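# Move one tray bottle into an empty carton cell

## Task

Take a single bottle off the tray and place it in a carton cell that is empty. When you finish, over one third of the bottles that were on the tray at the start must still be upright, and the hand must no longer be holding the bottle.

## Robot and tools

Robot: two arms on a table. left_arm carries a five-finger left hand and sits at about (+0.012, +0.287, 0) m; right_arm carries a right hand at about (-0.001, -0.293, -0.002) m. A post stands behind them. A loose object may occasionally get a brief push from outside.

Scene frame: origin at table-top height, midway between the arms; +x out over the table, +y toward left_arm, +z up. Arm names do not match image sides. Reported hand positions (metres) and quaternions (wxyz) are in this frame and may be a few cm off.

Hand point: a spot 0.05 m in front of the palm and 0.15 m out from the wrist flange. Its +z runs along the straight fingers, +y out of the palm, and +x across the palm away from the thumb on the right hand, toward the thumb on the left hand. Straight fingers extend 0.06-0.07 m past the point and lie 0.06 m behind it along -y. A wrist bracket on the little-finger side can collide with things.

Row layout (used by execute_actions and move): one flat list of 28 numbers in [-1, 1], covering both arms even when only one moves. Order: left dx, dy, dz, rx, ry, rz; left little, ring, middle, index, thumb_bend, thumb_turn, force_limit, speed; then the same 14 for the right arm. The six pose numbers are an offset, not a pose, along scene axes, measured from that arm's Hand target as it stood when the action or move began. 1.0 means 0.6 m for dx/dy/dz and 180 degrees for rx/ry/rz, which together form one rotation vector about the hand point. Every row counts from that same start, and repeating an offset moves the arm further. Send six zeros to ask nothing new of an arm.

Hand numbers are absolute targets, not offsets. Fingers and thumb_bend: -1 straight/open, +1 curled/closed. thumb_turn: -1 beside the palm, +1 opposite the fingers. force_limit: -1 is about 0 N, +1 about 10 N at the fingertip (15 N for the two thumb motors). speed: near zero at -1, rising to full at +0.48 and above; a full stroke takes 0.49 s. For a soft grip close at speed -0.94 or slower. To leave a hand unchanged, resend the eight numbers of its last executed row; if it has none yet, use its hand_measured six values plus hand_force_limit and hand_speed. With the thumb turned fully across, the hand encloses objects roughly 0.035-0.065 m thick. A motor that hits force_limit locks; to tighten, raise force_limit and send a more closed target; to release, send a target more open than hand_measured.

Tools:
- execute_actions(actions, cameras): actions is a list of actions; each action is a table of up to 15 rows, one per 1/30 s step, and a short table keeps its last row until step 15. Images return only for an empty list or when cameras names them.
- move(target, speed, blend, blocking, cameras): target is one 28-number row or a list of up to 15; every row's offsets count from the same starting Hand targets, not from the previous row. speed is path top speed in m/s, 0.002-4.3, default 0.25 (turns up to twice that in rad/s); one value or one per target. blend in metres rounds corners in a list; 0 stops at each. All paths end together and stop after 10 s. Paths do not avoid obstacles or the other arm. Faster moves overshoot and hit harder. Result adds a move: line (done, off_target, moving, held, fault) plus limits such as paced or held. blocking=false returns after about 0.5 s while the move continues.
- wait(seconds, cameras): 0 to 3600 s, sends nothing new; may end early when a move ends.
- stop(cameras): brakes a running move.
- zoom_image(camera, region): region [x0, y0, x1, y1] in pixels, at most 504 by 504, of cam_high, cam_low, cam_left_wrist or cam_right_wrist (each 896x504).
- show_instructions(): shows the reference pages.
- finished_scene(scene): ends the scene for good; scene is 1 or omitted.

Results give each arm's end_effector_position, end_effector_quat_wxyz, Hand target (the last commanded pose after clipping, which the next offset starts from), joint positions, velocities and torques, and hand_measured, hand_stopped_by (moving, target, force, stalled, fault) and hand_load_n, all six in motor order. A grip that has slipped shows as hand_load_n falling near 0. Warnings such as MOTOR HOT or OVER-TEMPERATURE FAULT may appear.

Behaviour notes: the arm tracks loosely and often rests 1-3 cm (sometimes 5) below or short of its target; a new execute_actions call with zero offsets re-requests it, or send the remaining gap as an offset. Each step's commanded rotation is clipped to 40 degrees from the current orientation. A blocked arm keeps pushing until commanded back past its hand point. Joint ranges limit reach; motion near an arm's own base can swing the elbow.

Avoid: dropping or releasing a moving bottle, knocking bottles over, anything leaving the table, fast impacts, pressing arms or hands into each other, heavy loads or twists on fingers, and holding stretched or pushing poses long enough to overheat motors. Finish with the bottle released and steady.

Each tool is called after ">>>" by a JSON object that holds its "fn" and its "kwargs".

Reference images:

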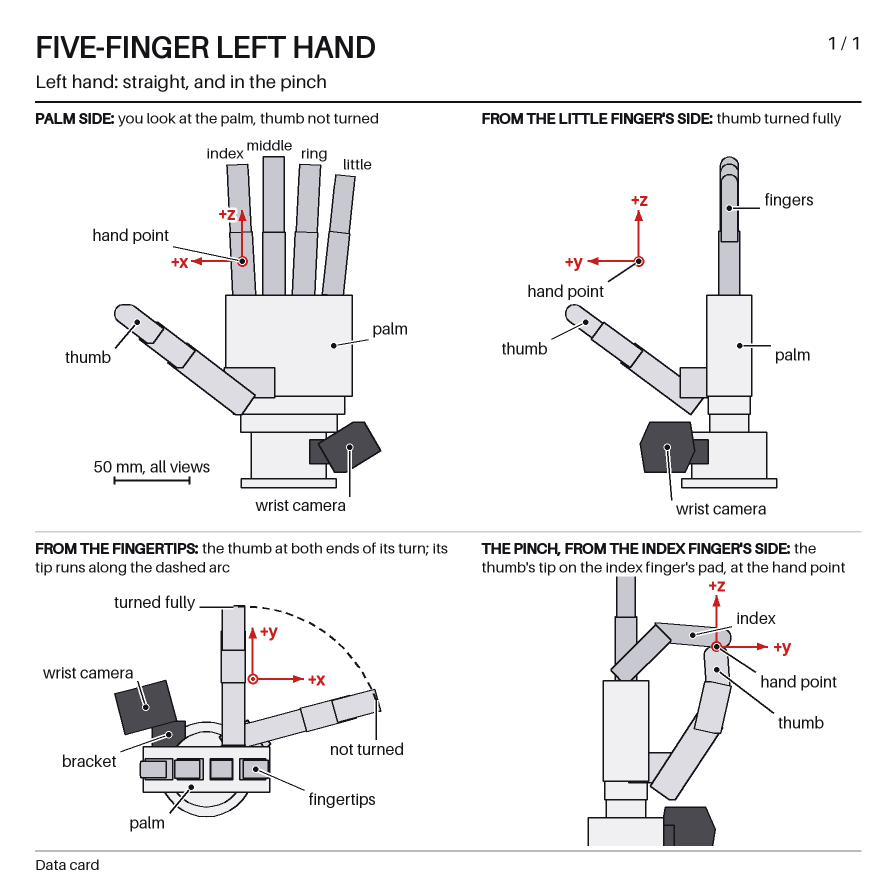

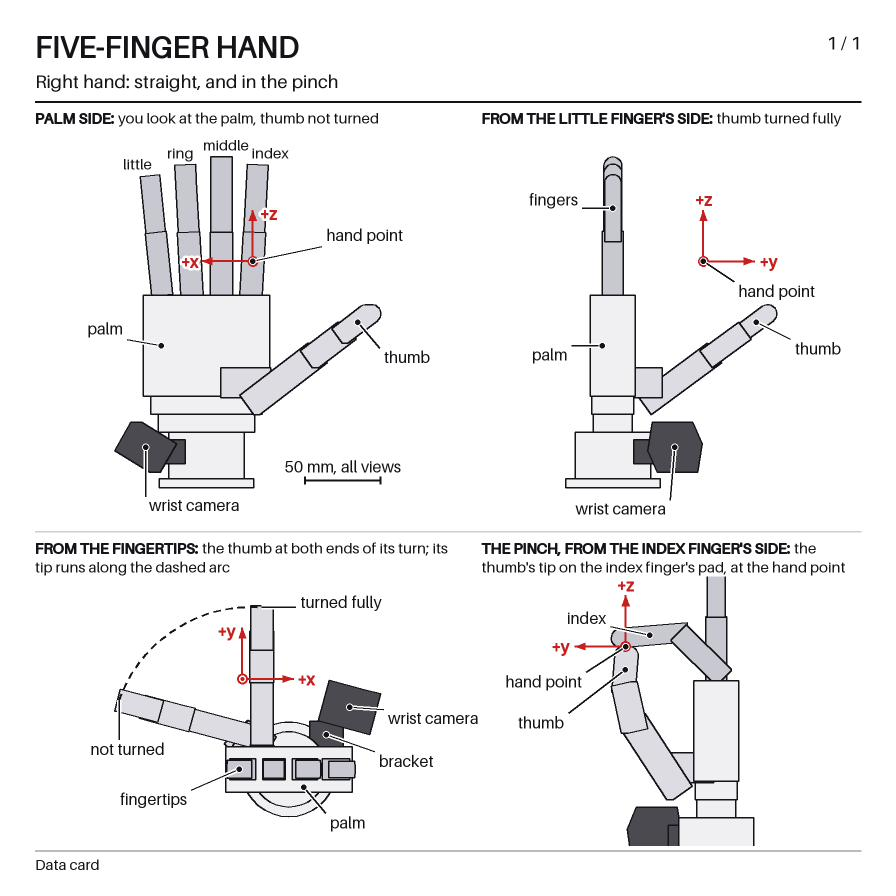

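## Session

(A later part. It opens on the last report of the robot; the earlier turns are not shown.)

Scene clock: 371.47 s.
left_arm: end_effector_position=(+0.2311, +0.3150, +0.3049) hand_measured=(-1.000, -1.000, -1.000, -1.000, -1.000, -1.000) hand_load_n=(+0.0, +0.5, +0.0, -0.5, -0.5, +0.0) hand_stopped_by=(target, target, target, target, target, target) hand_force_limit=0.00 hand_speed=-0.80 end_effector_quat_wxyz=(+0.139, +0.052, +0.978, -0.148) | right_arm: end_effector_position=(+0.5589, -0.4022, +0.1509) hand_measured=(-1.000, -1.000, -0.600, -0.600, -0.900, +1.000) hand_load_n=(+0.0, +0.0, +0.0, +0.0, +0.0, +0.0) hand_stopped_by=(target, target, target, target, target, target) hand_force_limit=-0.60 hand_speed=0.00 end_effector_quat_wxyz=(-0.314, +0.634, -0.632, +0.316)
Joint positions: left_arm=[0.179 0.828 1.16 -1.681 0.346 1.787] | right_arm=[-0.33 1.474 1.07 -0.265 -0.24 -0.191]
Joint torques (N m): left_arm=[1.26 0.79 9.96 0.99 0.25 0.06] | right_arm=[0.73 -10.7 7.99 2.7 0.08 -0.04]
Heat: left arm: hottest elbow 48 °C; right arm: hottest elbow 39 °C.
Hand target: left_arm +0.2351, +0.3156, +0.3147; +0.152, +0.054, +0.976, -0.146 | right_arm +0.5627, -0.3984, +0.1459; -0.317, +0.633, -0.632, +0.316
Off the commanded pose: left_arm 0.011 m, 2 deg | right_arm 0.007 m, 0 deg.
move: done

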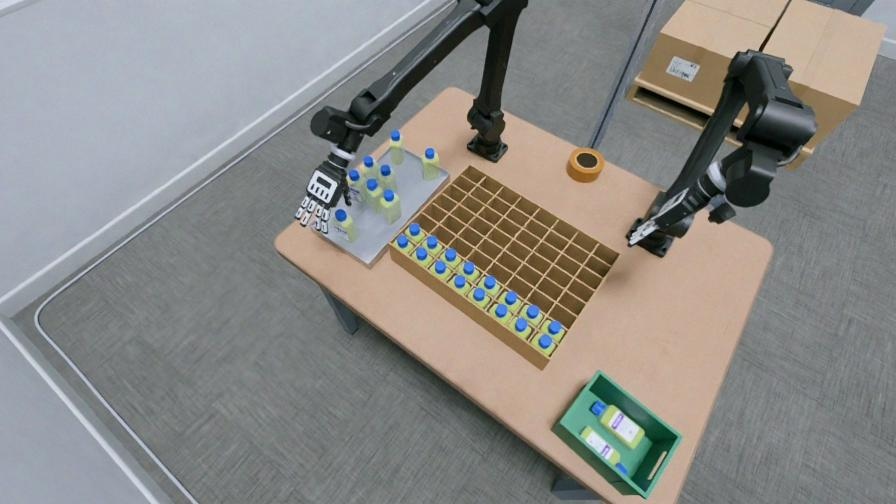

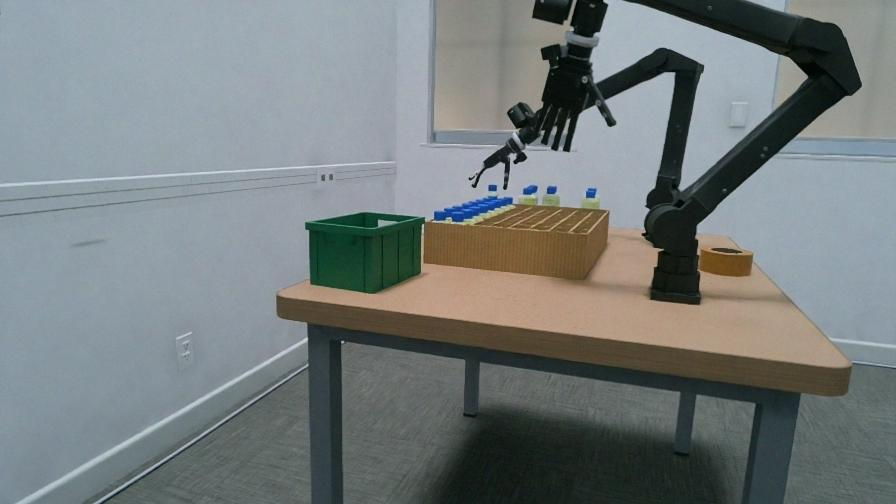

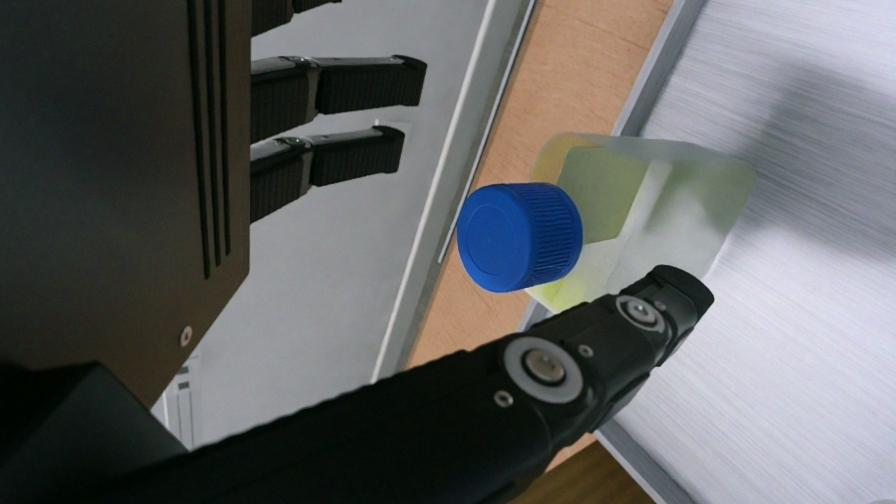

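>>> {"fn": "move", "kwargs": {"target": [0,0,0,0,0,0,-1,-1,-1,-1,-1,-1,0,-0.8,0,0.014,-0.004,0,0,0,-1,-1,-0.5,-0.5,-0.7,1,-0.6,-0.5], "speed": 0.08, "cameras": ["cam_high","cam_low","cam_right_wrist"]}}

>>> {"fn": "zoom_image", "kwargs": {"camera": "cam_low", "region": [450, 140, 570, 220]}}

Scene clock: 382.27 s.
left_arm: end_effector_position=(+0.2311, +0.3150, +0.3049) hand_measured=(-1.000, -1.000, -1.000, -1.000, -1.000, -1.000) hand_load_n=(+0.0, +0.0, +0.0, +0.0, +0.0, +0.0) hand_stopped_by=(target, target, target, target, target, target) hand_force_limit=0.00 hand_speed=-0.80 end_effector_quat_wxyz=(+0.139, +0.052, +0.978, -0.148) | right_arm: end_effector_position=(+0.5595, -0.3928, +0.1469) hand_measured=(-1.000, -1.000, -0.500, -0.500, -0.700, +1.000) hand_load_n=(+0.0, -0.5, +0.0, +0.0, +0.0, +0.0) hand_stopped_by=(target, target, target, target, target, target) hand_force_limit=-0.60 hand_speed=-0.50 end_effector_quat_wxyz=(-0.314, +0.635, -0.632, +0.315)
Joint positions: left_arm=[0.179 0.828 1.16 -1.681 0.346 1.787] | right_arm=[-0.31 1.474 1.06 -0.254 -0.226 -0.18]
Joint torques (N m): left_arm=[0.85 0.91 10.09 0.96 0.27 0.02] | right_arm=[0.62 -10.87 7.86 2.7 0.1 -0.06]
Heat: left arm: hottest elbow 48 °C; right arm: hottest elbow 38 °C.
Hand target: left_arm +0.2351, +0.3156, +0.3147; +0.152, +0.054, +0.976, -0.146 | right_arm +0.5627, -0.3901, +0.1434; -0.317, +0.632, -0.632, +0.316
Off the commanded pose: left_arm 0.011 m, 2 deg | right_arm 0.006 m, 0 deg.
move: done

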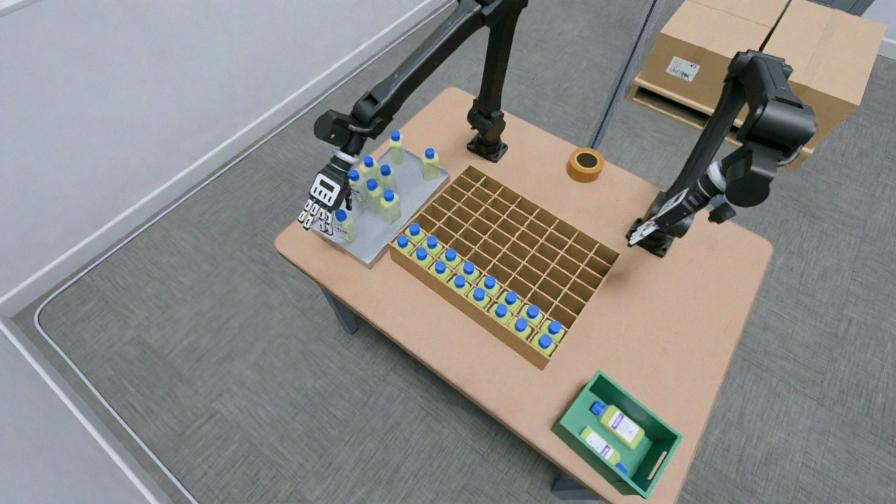

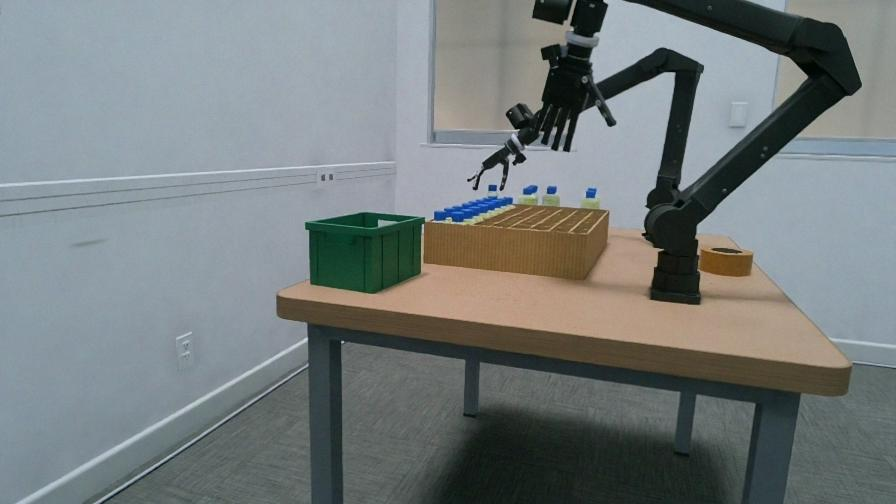

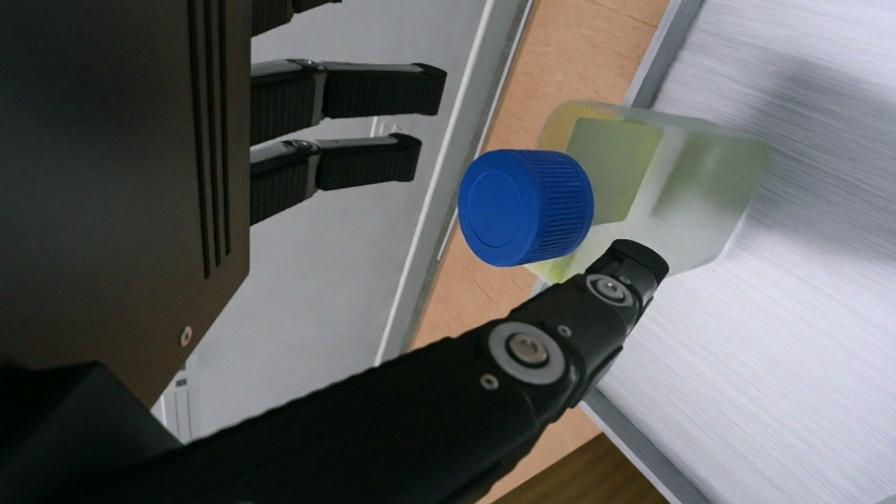

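Scaled by 4.200 from the camera's image (finer frame: 1280x720).

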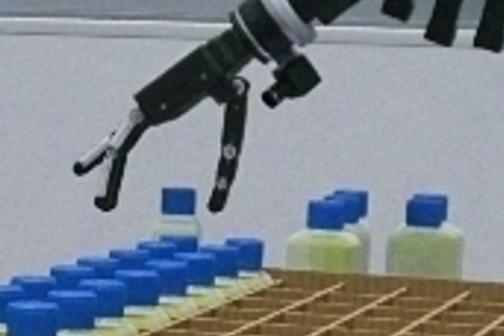

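>>> {"fn": "move", "kwargs": {"target": [0,0,0,0,0,0,-1,-1,-1,-1,-1,-1,0,-0.8,0,0,0,0,0,0,-1,-1,-0.2,-0.2,-0.58,1,-0.8,-0.85], "speed": 0.08, "cameras": ["cam_high","cam_low","cam_right_wrist"]}}

>>> {"fn": "zoom_image", "kwargs": {"camera": "cam_low", "region": [450, 140, 570, 220]}}

Scene clock: 387.57 s.
left_arm: end_effector_position=(+0.2311, +0.3150, +0.3049) hand_measured=(-1.000, -1.000, -1.000, -1.000, -1.000, -1.000) hand_load_n=(+0.0, +0.0, +0.0, +0.0, +0.0, +0.0) hand_stopped_by=(target, target, target, target, target, target) hand_force_limit=0.00 hand_speed=-0.80 end_effector_quat_wxyz=(+0.139, +0.052, +0.978, -0.148) | right_arm: end_effector_position=(+0.5595, -0.3928, +0.1470) hand_measured=(-1.000, -1.000, -0.200, -0.200, -0.580, +1.000) hand_load_n=(+0.0, +0.0, +0.0, +0.0, +0.0, +0.0) hand_stopped_by=(target, target, target, target, target, target) hand_force_limit=-0.80 hand_speed=-0.85 end_effector_quat_wxyz=(-0.314, +0.635, -0.632, +0.315)
Joint positions: left_arm=[0.179 0.828 1.16 -1.681 0.346 1.787] | right_arm=[-0.31 1.474 1.06 -0.254 -0.226 -0.18]
Joint torques (N m): left_arm=[1.08 0.67 9.95 0.81 0.26 0.04] | right_arm=[0.62 -10.87 7.8 2.67 0.11 -0.04]
Heat: left arm: hottest elbow 48 °C; right arm: hottest elbow 39 °C.
Hand target: left_arm +0.2351, +0.3156, +0.3147; +0.152, +0.054, +0.976, -0.146 | right_arm +0.5627, -0.3901, +0.1434; -0.317, +0.632, -0.632, +0.316
Off the commanded pose: left_arm 0.011 m, 2 deg | right_arm 0.005 m, 0 deg.
move: done

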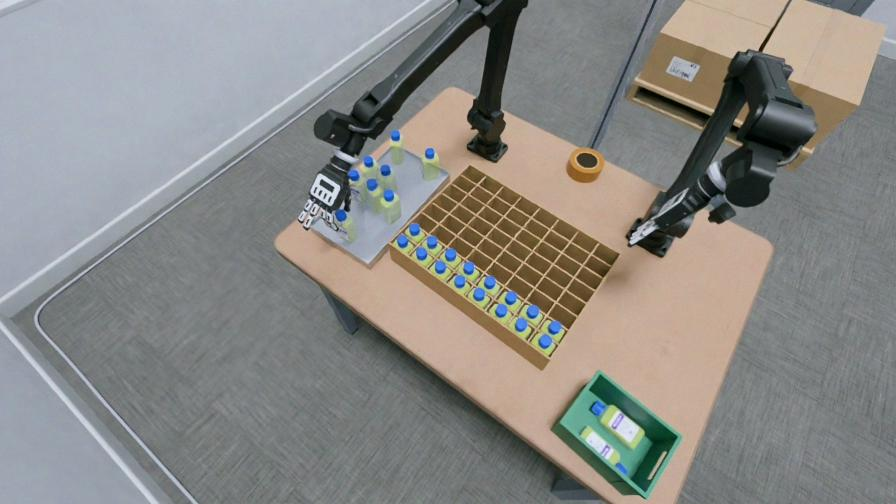

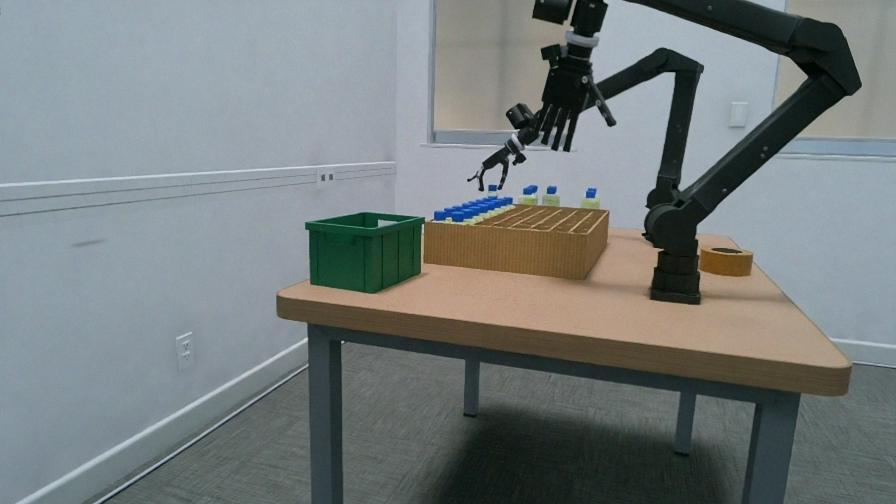

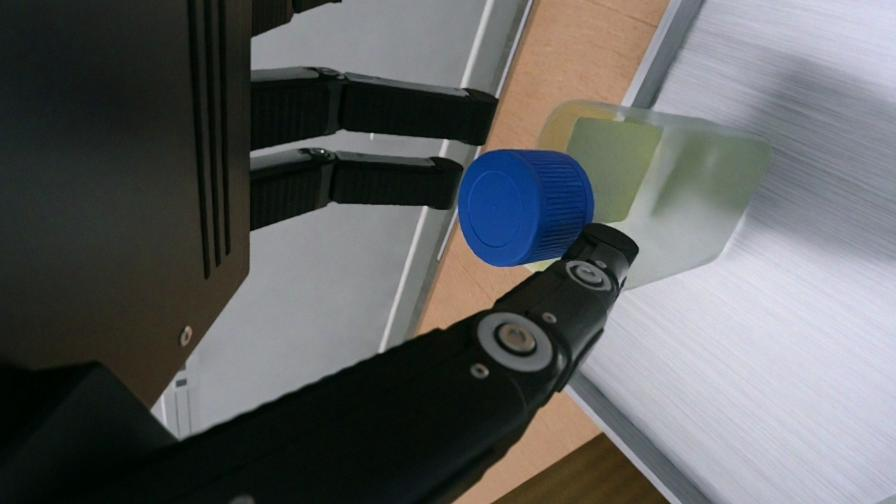

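Scaled by 4.200 from the camera's image (finer frame: 1280x720).

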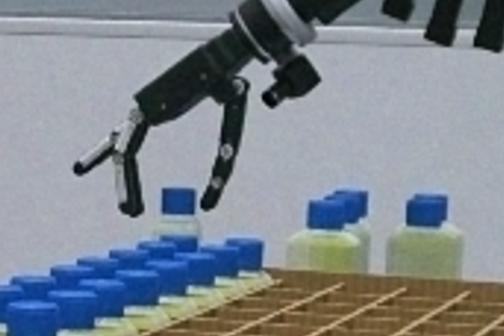

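>>> {"fn": "move", "kwargs": {"target": [0,0,0,0,0,0,-1,-1,-1,-1,-1,-1,0,-0.8,0,0,0,0,0,0,-1,-1,0.2,0.2,-0.53,1,-0.75,-0.94], "speed": 0.08, "cameras": ["cam_high","cam_low","cam_right_wrist"]}}

>>> {"fn": "zoom_image", "kwargs": {"camera": "cam_low", "region": [450, 140, 570, 220]}}

Scene clock: 401.00 s.
left_arm: end_effector_position=(+0.2311, +0.3150, +0.3049) hand_measured=(-1.000, -1.000, -1.000, -1.000, -1.000, -1.000) hand_load_n=(+0.0, +0.0, +0.0, +0.0, -0.5, +0.0) hand_stopped_by=(target, target, target, target, target, target) hand_force_limit=0.00 hand_speed=-0.80 end_effector_quat_wxyz=(+0.139, +0.052, +0.978, -0.148) | right_arm: end_effector_position=(+0.5595, -0.3929, +0.1469) hand_measured=(-1.000, -1.000, +0.054, +0.126, -0.530, +1.000) hand_load_n=(+0.0, +0.0, +1.0, +2.0, +2.0, +0.0) hand_stopped_by=(target, target, force, force, target, target) hand_force_limit=-0.75 hand_speed=-0.94 end_effector_quat_wxyz=(-0.314, +0.634, -0.632, +0.315)
Joint positions: left_arm=[0.179 0.828 1.16 -1.681 0.346 1.787] | right_arm=[-0.31 1.474 1.06 -0.254 -0.226 -0.179]
Joint torques (N m): left_arm=[1.85 0.62 9.99 0.95 0.32 0.03] | right_arm=[0.62 -10.7 7.8 2.67 0.09 -0.06]
Heat: left arm: hottest elbow 48 °C; right arm: hottest elbow 39 °C.
Hand target: left_arm +0.2351, +0.3156, +0.3147; +0.152, +0.054, +0.976, -0.146 | right_arm +0.5627, -0.3901, +0.1434; -0.317, +0.632, -0.632, +0.316
Off the commanded pose: left_arm 0.011 m, 2 deg | right_arm 0.005 m, 0 deg.
move: done

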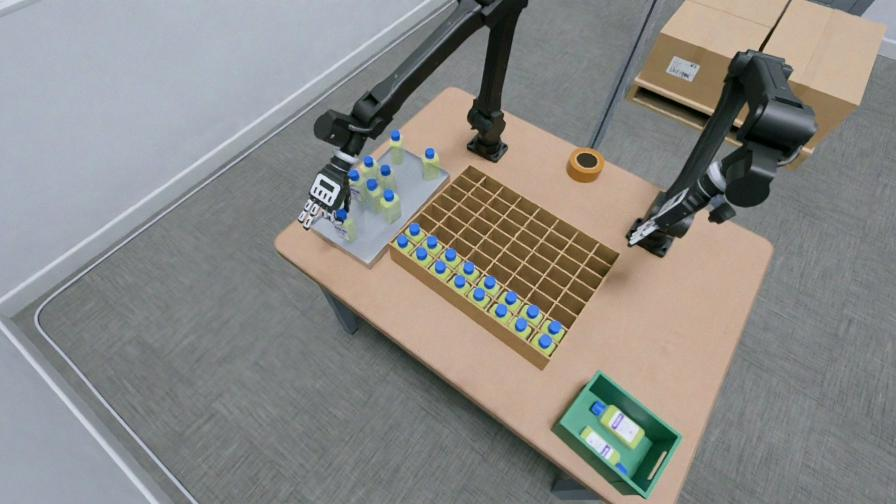

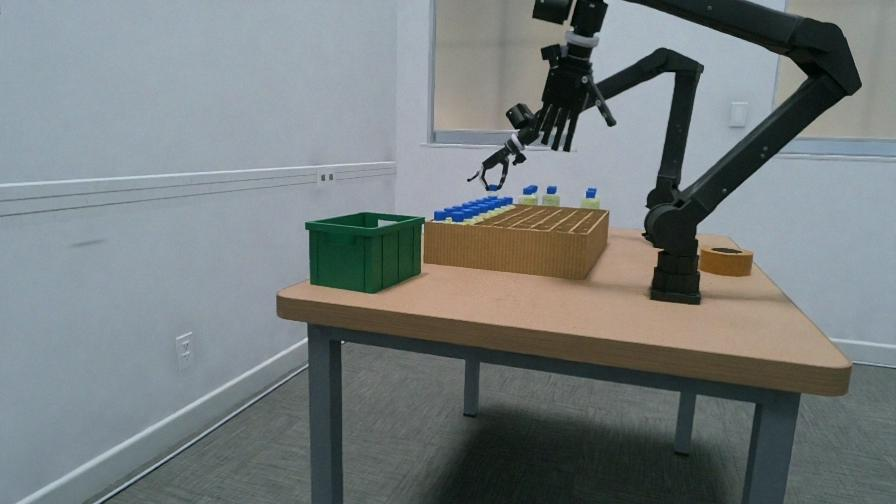

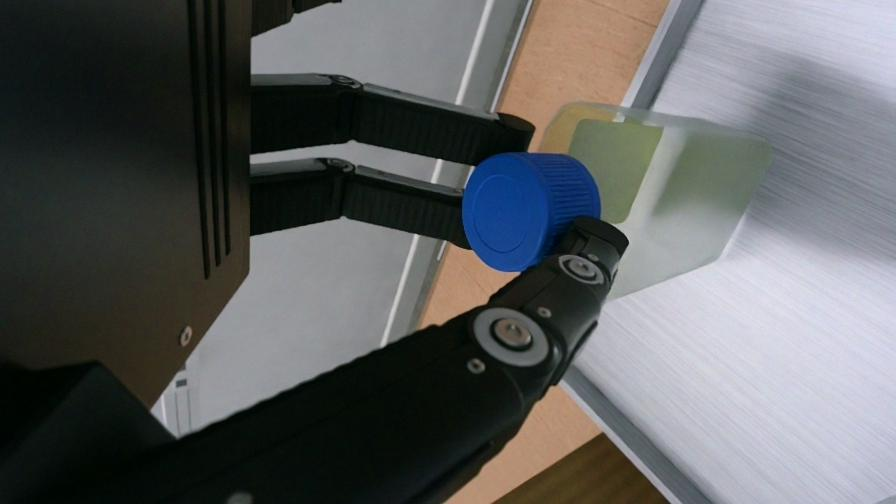

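Scaled by 4.200 from the camera's image (finer frame: 1280x720).

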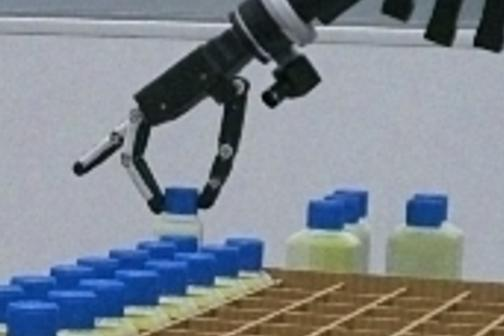

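>>> {"fn": "move", "kwargs": {"target": [0,0,0,0,0,0,-1,-1,-1,-1,-1,-1,0,-0.8,0,0,0,0,0,0,-1,-1,0.3,0.3,-0.53,1,-0.3,-0.94], "speed": 0.08, "cameras": ["cam_low","cam_right_wrist"]}}

>>> {"fn": "zoom_image", "kwargs": {"camera": "cam_low", "region": [450, 140, 570, 220]}}

Scene clock: 408.43 s.
left_arm: end_effector_position=(+0.2311, +0.3150, +0.3049) hand_measured=(-1.000, -1.000, -1.000, -1.000, -1.000, -1.000) hand_load_n=(+0.0, +0.0, +0.0, +0.0, +0.0, +0.0) hand_stopped_by=(target, target, target, target, target, target) hand_force_limit=0.00 hand_speed=-0.80 end_effector_quat_wxyz=(+0.139, +0.052, +0.978, -0.148) | right_arm: end_effector_position=(+0.5596, -0.3928, +0.1470) hand_measured=(-1.000, -1.000, +0.080, +0.158, -0.532, +1.000) hand_load_n=(+0.0, +0.0, +4.0, +3.5, +6.5, +0.0) hand_stopped_by=(target, target, force, force, target, target) hand_force_limit=-0.30 hand_speed=-0.94 end_effector_quat_wxyz=(-0.314, +0.634, -0.632, +0.315)
Joint positions: left_arm=[0.179 0.828 1.16 -1.681 0.346 1.787] | right_arm=[-0.31 1.474 1.06 -0.254 -0.226 -0.179]
Joint torques (N m): left_arm=[1.49 0.26 10.1 0.84 0.26 0.06] | right_arm=[0.62 -10.75 7.83 2.67 0.09 -0.06]
Heat: left arm: hottest elbow 48 °C; right arm: hottest elbow 39 °C.
Hand target: left_arm +0.2351, +0.3156, +0.3147; +0.152, +0.054, +0.976, -0.146 | right_arm +0.5627, -0.3901, +0.1434; -0.317, +0.633, -0.632, +0.316
Off the commanded pose: left_arm 0.011 m, 2 deg | right_arm 0.005 m, 0 deg.
move: done

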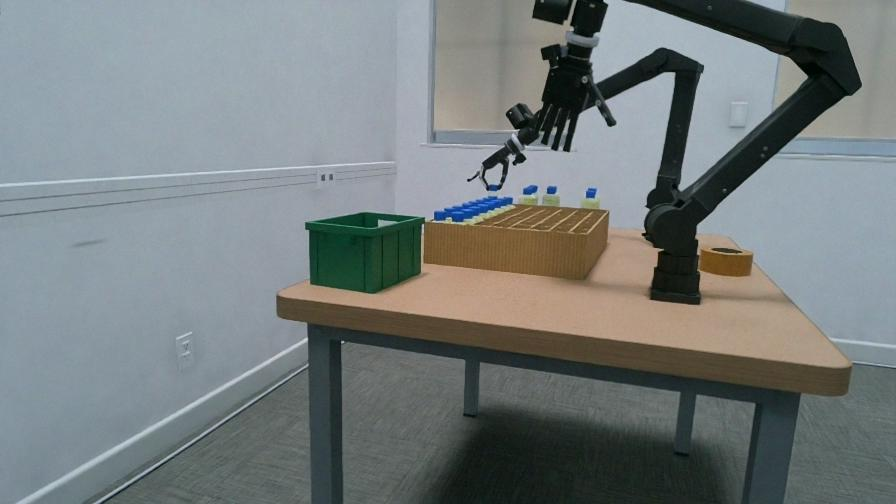

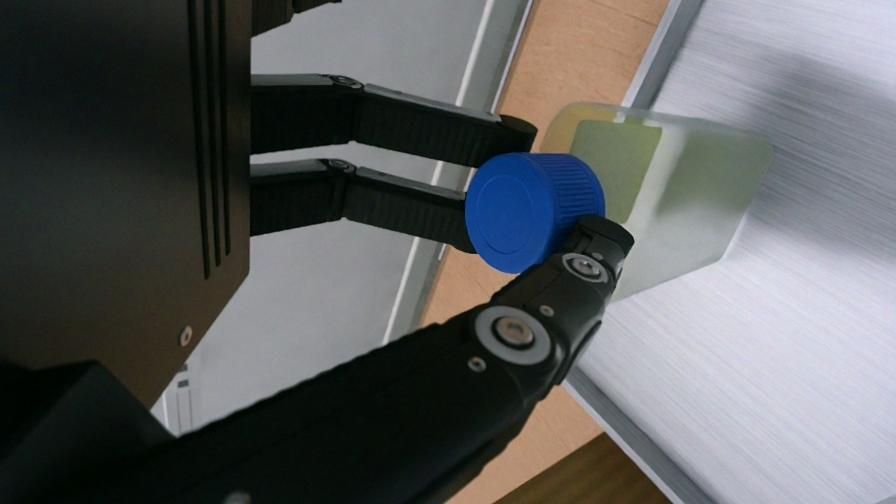

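Scaled by 4.200 from the camera's image (finer frame: 1280x720).

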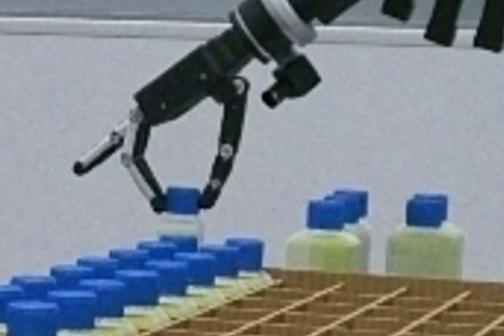

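>>> {"fn": "move", "kwargs": {"target": [0,0,0,0,0,0,-1,-1,-1,-1,-1,-1,0,-0.8,0,0,0.06,0,0,0,-1,-1,0.3,0.3,-0.53,1,-0.3,-0.94], "speed": 0.05, "cameras": ["cam_low","cam_high","cam_right_wrist"]}}

>>> {"fn": "zoom_image", "kwargs": {"camera": "cam_low", "region": [450, 120, 570, 220]}}

Scene clock: 421.80 s.
left_arm: end_effector_position=(+0.2311, +0.3150, +0.3049) hand_measured=(-1.000, -1.000, -1.000, -1.000, -1.000, -1.000) hand_load_n=(+0.0, +0.0, +0.0, +0.0, +0.0, +0.0) hand_stopped_by=(target, target, target, target, target, target) hand_force_limit=0.00 hand_speed=-0.80 end_effector_quat_wxyz=(+0.139, +0.052, +0.978, -0.148) | right_arm: end_effector_position=(+0.5465, -0.3891, +0.1464) hand_measured=(-1.000, -1.000, +0.080, +0.158, -0.532, +1.000) hand_load_n=(+0.0, -0.5, +3.5, +3.0, +7.5, -0.5) hand_stopped_by=(target, target, force, force, target, target) hand_force_limit=-0.30 hand_speed=-0.94 end_effector_quat_wxyz=(-0.303, +0.639, -0.642, +0.296)
Joint positions: left_arm=[0.179 0.828 1.16 -1.681 0.346 1.787] | right_arm=[-0.31 1.459 1.064 -0.324 -0.224 -0.177]
Joint torques (N m): left_arm=[1.03 0.67 9.99 0.95 0.27 0] | right_arm=[0.79 -12.34 11.99 1.42 -0.02 -0.06]
Heat: left arm: hottest elbow 48 °C; right arm: hottest elbow 39 °C.
Hand target: left_arm +0.2351, +0.3156, +0.3147; +0.152, +0.054, +0.976, -0.146 | right_arm +0.5628, -0.3899, +0.1796; -0.317, +0.633, -0.632, +0.316
Off the commanded pose: left_arm 0.011 m, 2 deg | right_arm 0.037 m, 3 deg.
move: off_target (right_arm)
Images, in order (width x height): cam_high 896x504, cam_low 896x504, cam_right_wrist 896x504.

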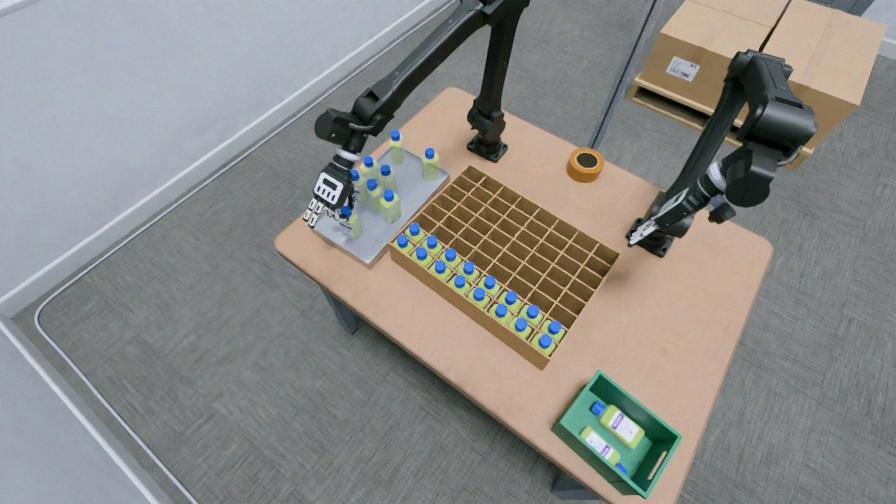

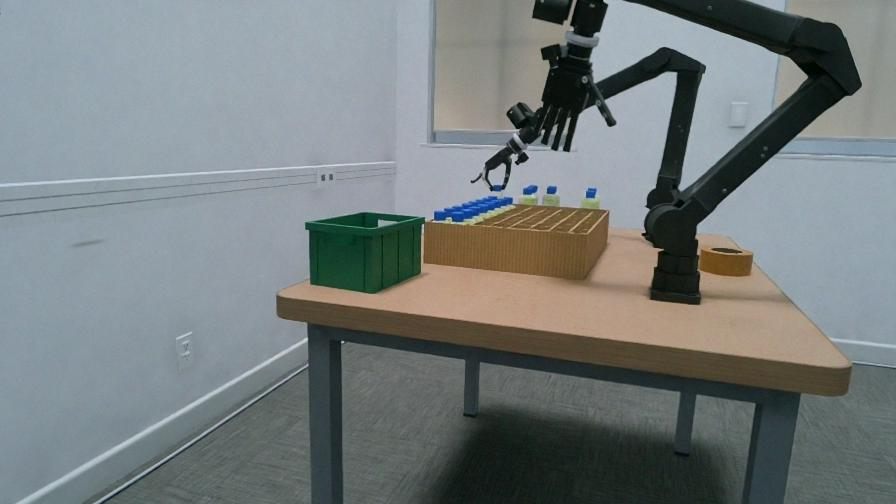

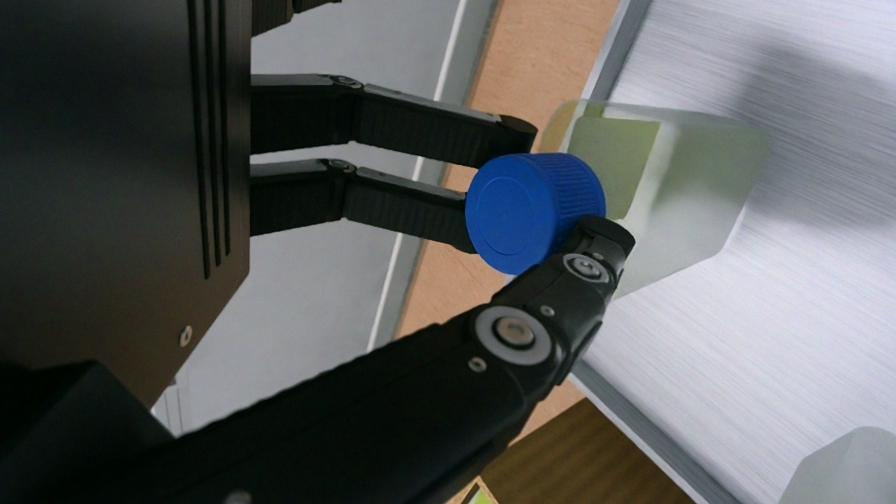

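Scaled by 4.200 from the camera's image (finer frame: 1280x720).

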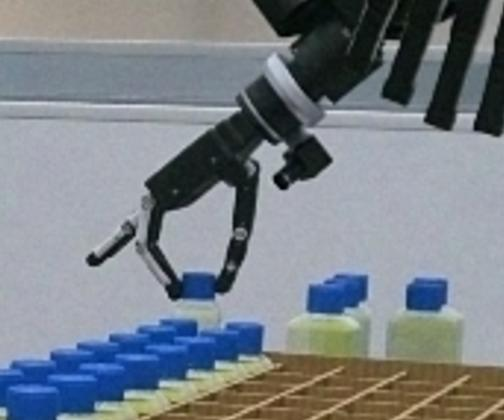

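>>> {"fn": "move", "kwargs": {"target": [0,0,0,0,0,0,-1,-1,-1,-1,-1,-1,0,-0.8,0,0,0.07,0,0,0,-1,-1,0.3,0.3,-0.53,1,-0.3,-0.94], "speed": 0.06, "cameras": ["cam_low","cam_high","cam_right_wrist"]}}

>>> {"fn": "zoom_image", "kwargs": {"camera": "cam_low", "region": [450, 120, 570, 220]}}

Scene clock: 427.10 s.
left_arm: end_effector_position=(+0.2311, +0.3150, +0.3049) hand_measured=(-1.000, -1.000, -1.000, -1.000, -1.000, -1.000) hand_load_n=(+0.0, +0.5, +0.0, +0.0, +0.0, +0.0) hand_stopped_by=(target, target, target, target, target, target) hand_force_limit=0.00 hand_speed=-0.80 end_effector_quat_wxyz=(+0.139, +0.052, +0.978, -0.148) | right_arm: end_effector_position=(+0.5447, -0.3886, +0.1811) hand_measured=(-1.000, -1.000, +0.080, +0.158, -0.532, +1.000) hand_load_n=(-0.5, +0.0, +4.0, +3.0, +7.0, +0.0) hand_stopped_by=(target, target, force, force, target, target) hand_force_limit=-0.30 hand_speed=-0.94 end_effector_quat_wxyz=(-0.299, +0.641, -0.646, +0.289)
Joint positions: left_arm=[0.179 0.828 1.16 -1.681 0.346 1.787] | right_arm=[-0.31 1.43 1.138 -0.443 -0.224 -0.177]
Joint torques (N m): left_arm=[1.73 -0.44 9.84 1.05 0.28 0.01] | right_arm=[0.67 -12.57 12.85 1.65 -0.03 -0.06]
Heat: left arm: hottest elbow 48 °C; right arm: hottest elbow 39 °C.
Hand target: left_arm +0.2351, +0.3156, +0.3147; +0.152, +0.054, +0.976, -0.146 | right_arm +0.5628, -0.3899, +0.2216; -0.317, +0.633, -0.632, +0.316
Off the commanded pose: left_arm 0.011 m, 2 deg | right_arm 0.044 m, 4 deg.
move: off_target (right_arm)
Images, in order (width x height): cam_high 896x504, cam_low 896x504, cam_right_wrist 896x504.

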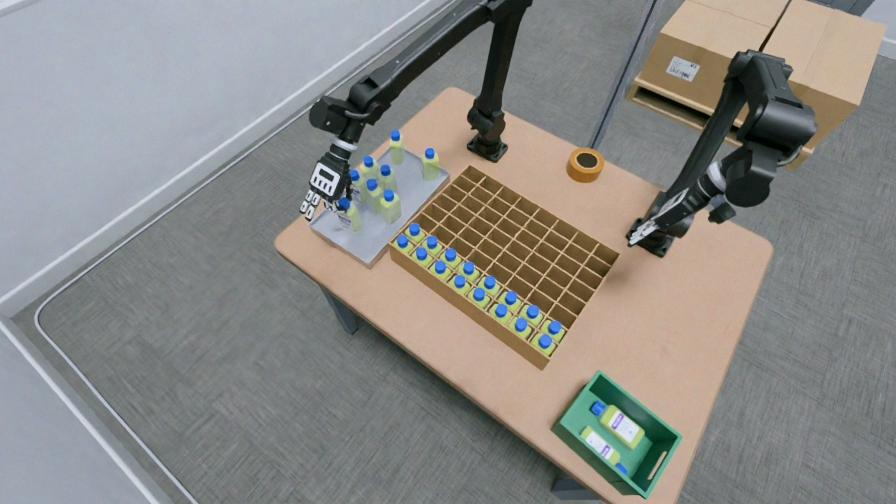

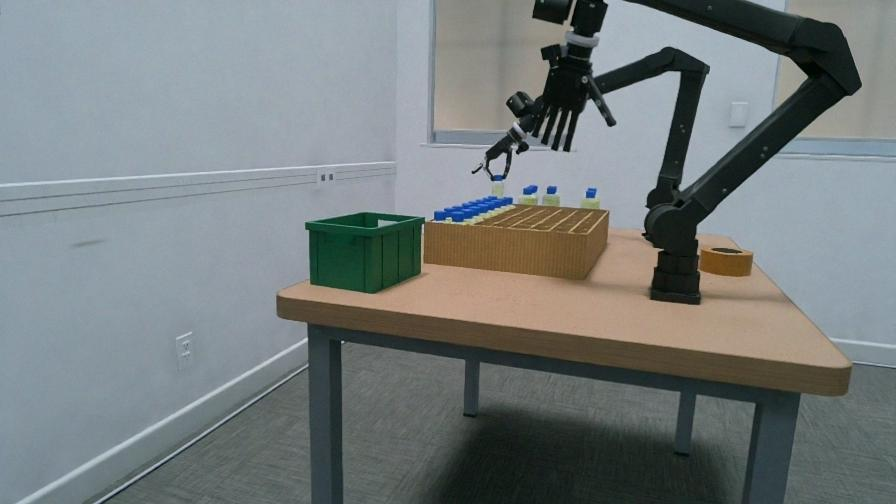

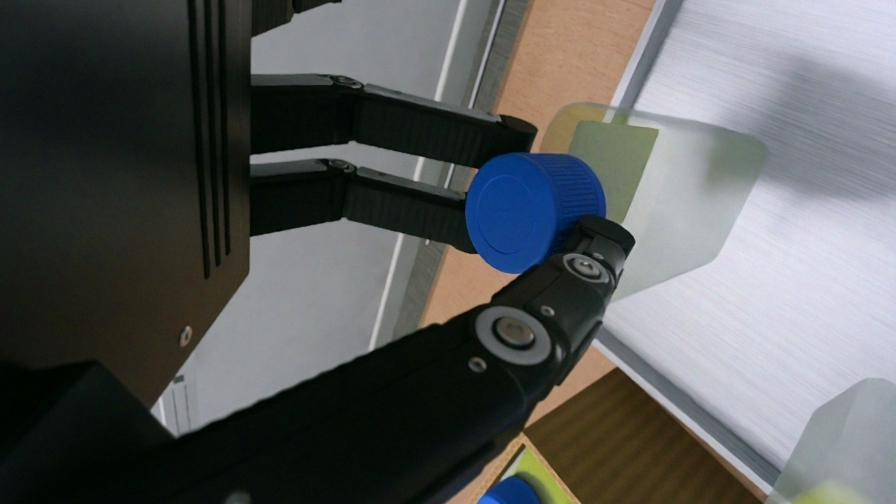

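Scaled by 4.200 from the camera's image (finer frame: 1280x720).

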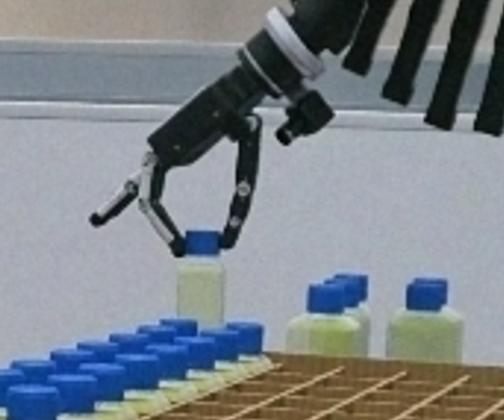

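>>> {"fn": "move", "kwargs": {"target": [[0,0,0,0,0,0,-1,-1,-1,-1,-1,-1,0,-0.8,0,0,0.2,0,0,0,-1,-1,0.3,0.3,-0.53,1,-0.3,-0.94],[0,0,0,0,0,0,-1,-1,-1,-1,-1,-1,0,-0.8,-0.35,0.4,0.2,0,0,0,-1,-1,0.3,0.3,-0.53,1,-0.3,-0.94]], "speed": 0.1, "blend": [0.02,0], "cameras": ["cam_low","cam_high","cam_right_wrist"]}}

>>> {"fn": "zoom_image", "kwargs": {"camera": "cam_high", "region": [360, 100, 540, 260]}}

>>> {"fn": "zoom_image", "kwargs": {"camera": "cam_low", "region": [450, 80, 650, 280]}}

Scene clock: 444.13 s.
left_arm: end_effector_position=(+0.2311, +0.3150, +0.3049) hand_measured=(-1.000, -1.000, -1.000, -1.000, -1.000, -1.000) hand_load_n=(+0.5, +0.0, +0.0, +0.0, +0.0, -0.5) hand_stopped_by=(target, target, target, target, target, target) hand_force_limit=0.00 hand_speed=-0.80 end_effector_quat_wxyz=(+0.139, +0.052, +0.978, -0.148) | right_arm: end_effector_position=(+0.3558, -0.1505, +0.3345) hand_measured=(-1.000, -1.000, +0.080, +0.158, -0.532, +1.000) hand_load_n=(+0.0, +0.0, +3.0, +3.0, +7.0, -0.5) hand_stopped_by=(target, target, force, force, target, target) hand_force_limit=-0.30 hand_speed=-0.94 end_effector_quat_wxyz=(-0.308, +0.639, -0.631, +0.315)
Joint positions: left_arm=[0.179 0.828 1.16 -1.681 0.346 1.787] | right_arm=[0.418 0.891 1.112 -0.93 0.349 0.268]
Joint torques (N m): left_arm=[2.14 0.91 10.07 0.96 0.28 0.01] | right_arm=[0.44 -5.19 8.96 1.77 0.51 -0.02]
Heat: left arm: hottest elbow 48 °C; right arm: hottest elbow 41 °C.
Hand target: left_arm +0.2351, +0.3156, +0.3147; +0.152, +0.054, +0.976, -0.146 | right_arm +0.3528, -0.1500, +0.3417; -0.317, +0.632, -0.632, +0.316
Off the commanded pose: left_arm 0.011 m, 2 deg | right_arm 0.008 m, 1 deg.
move: done
Images, in order (width x height): cam_high 896x504, cam_low 896x504, cam_right_wrist 896x504.

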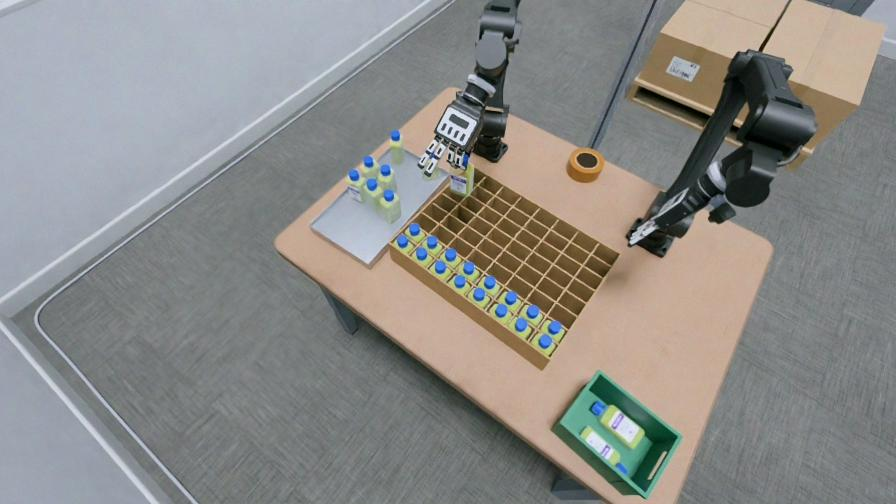

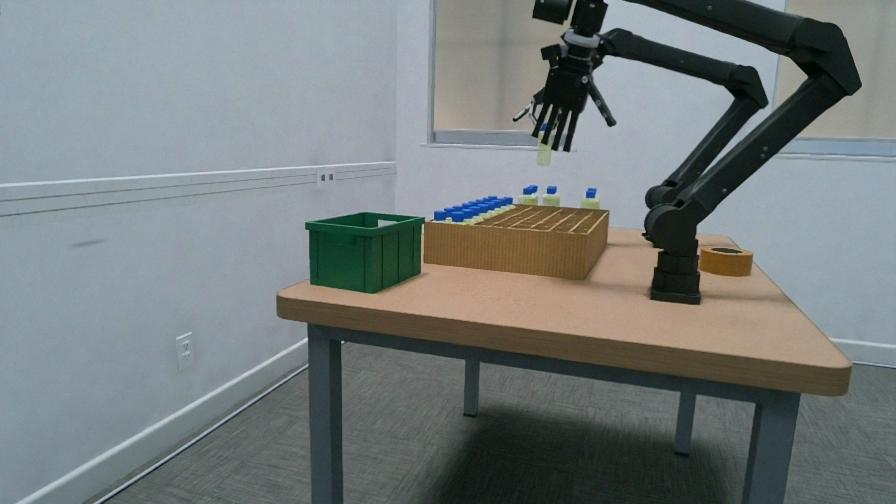

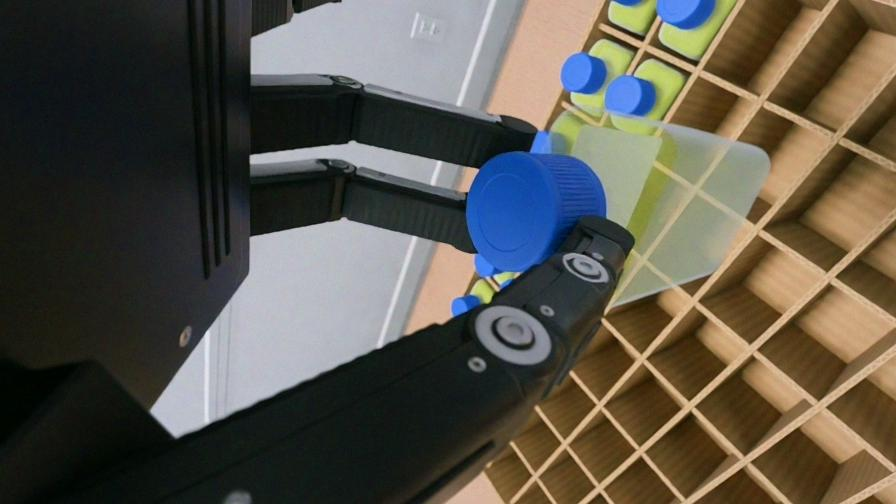

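Scaled by 2.800 from the camera's image (finer frame: 1280x720).

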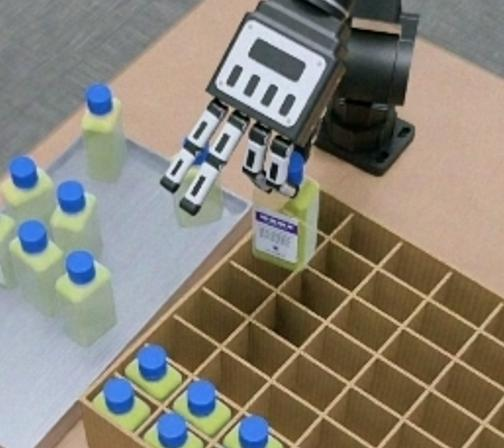

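Scaled by 2.520 from the camera's image (finer frame: 1280x720).

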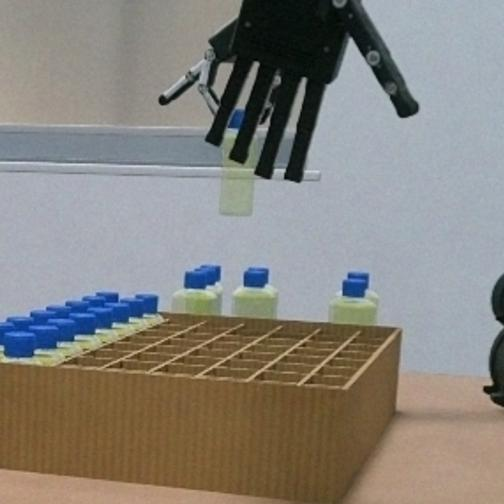

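>>> {"fn": "zoom_image", "kwargs": {"camera": "cam_high", "region": [430, 140, 500, 210]}}

>>> {"fn": "zoom_image", "kwargs": {"camera": "cam_right_wrist", "region": [440, 0, 896, 504]}}

Scaled by 7.200 from the camera's image (finer frame: 1280x720).

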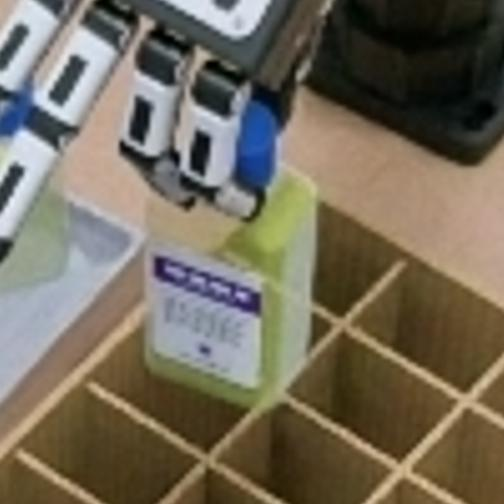

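Scaled by 1.000.

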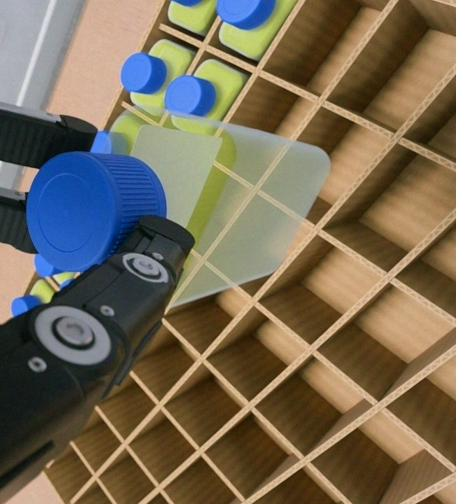

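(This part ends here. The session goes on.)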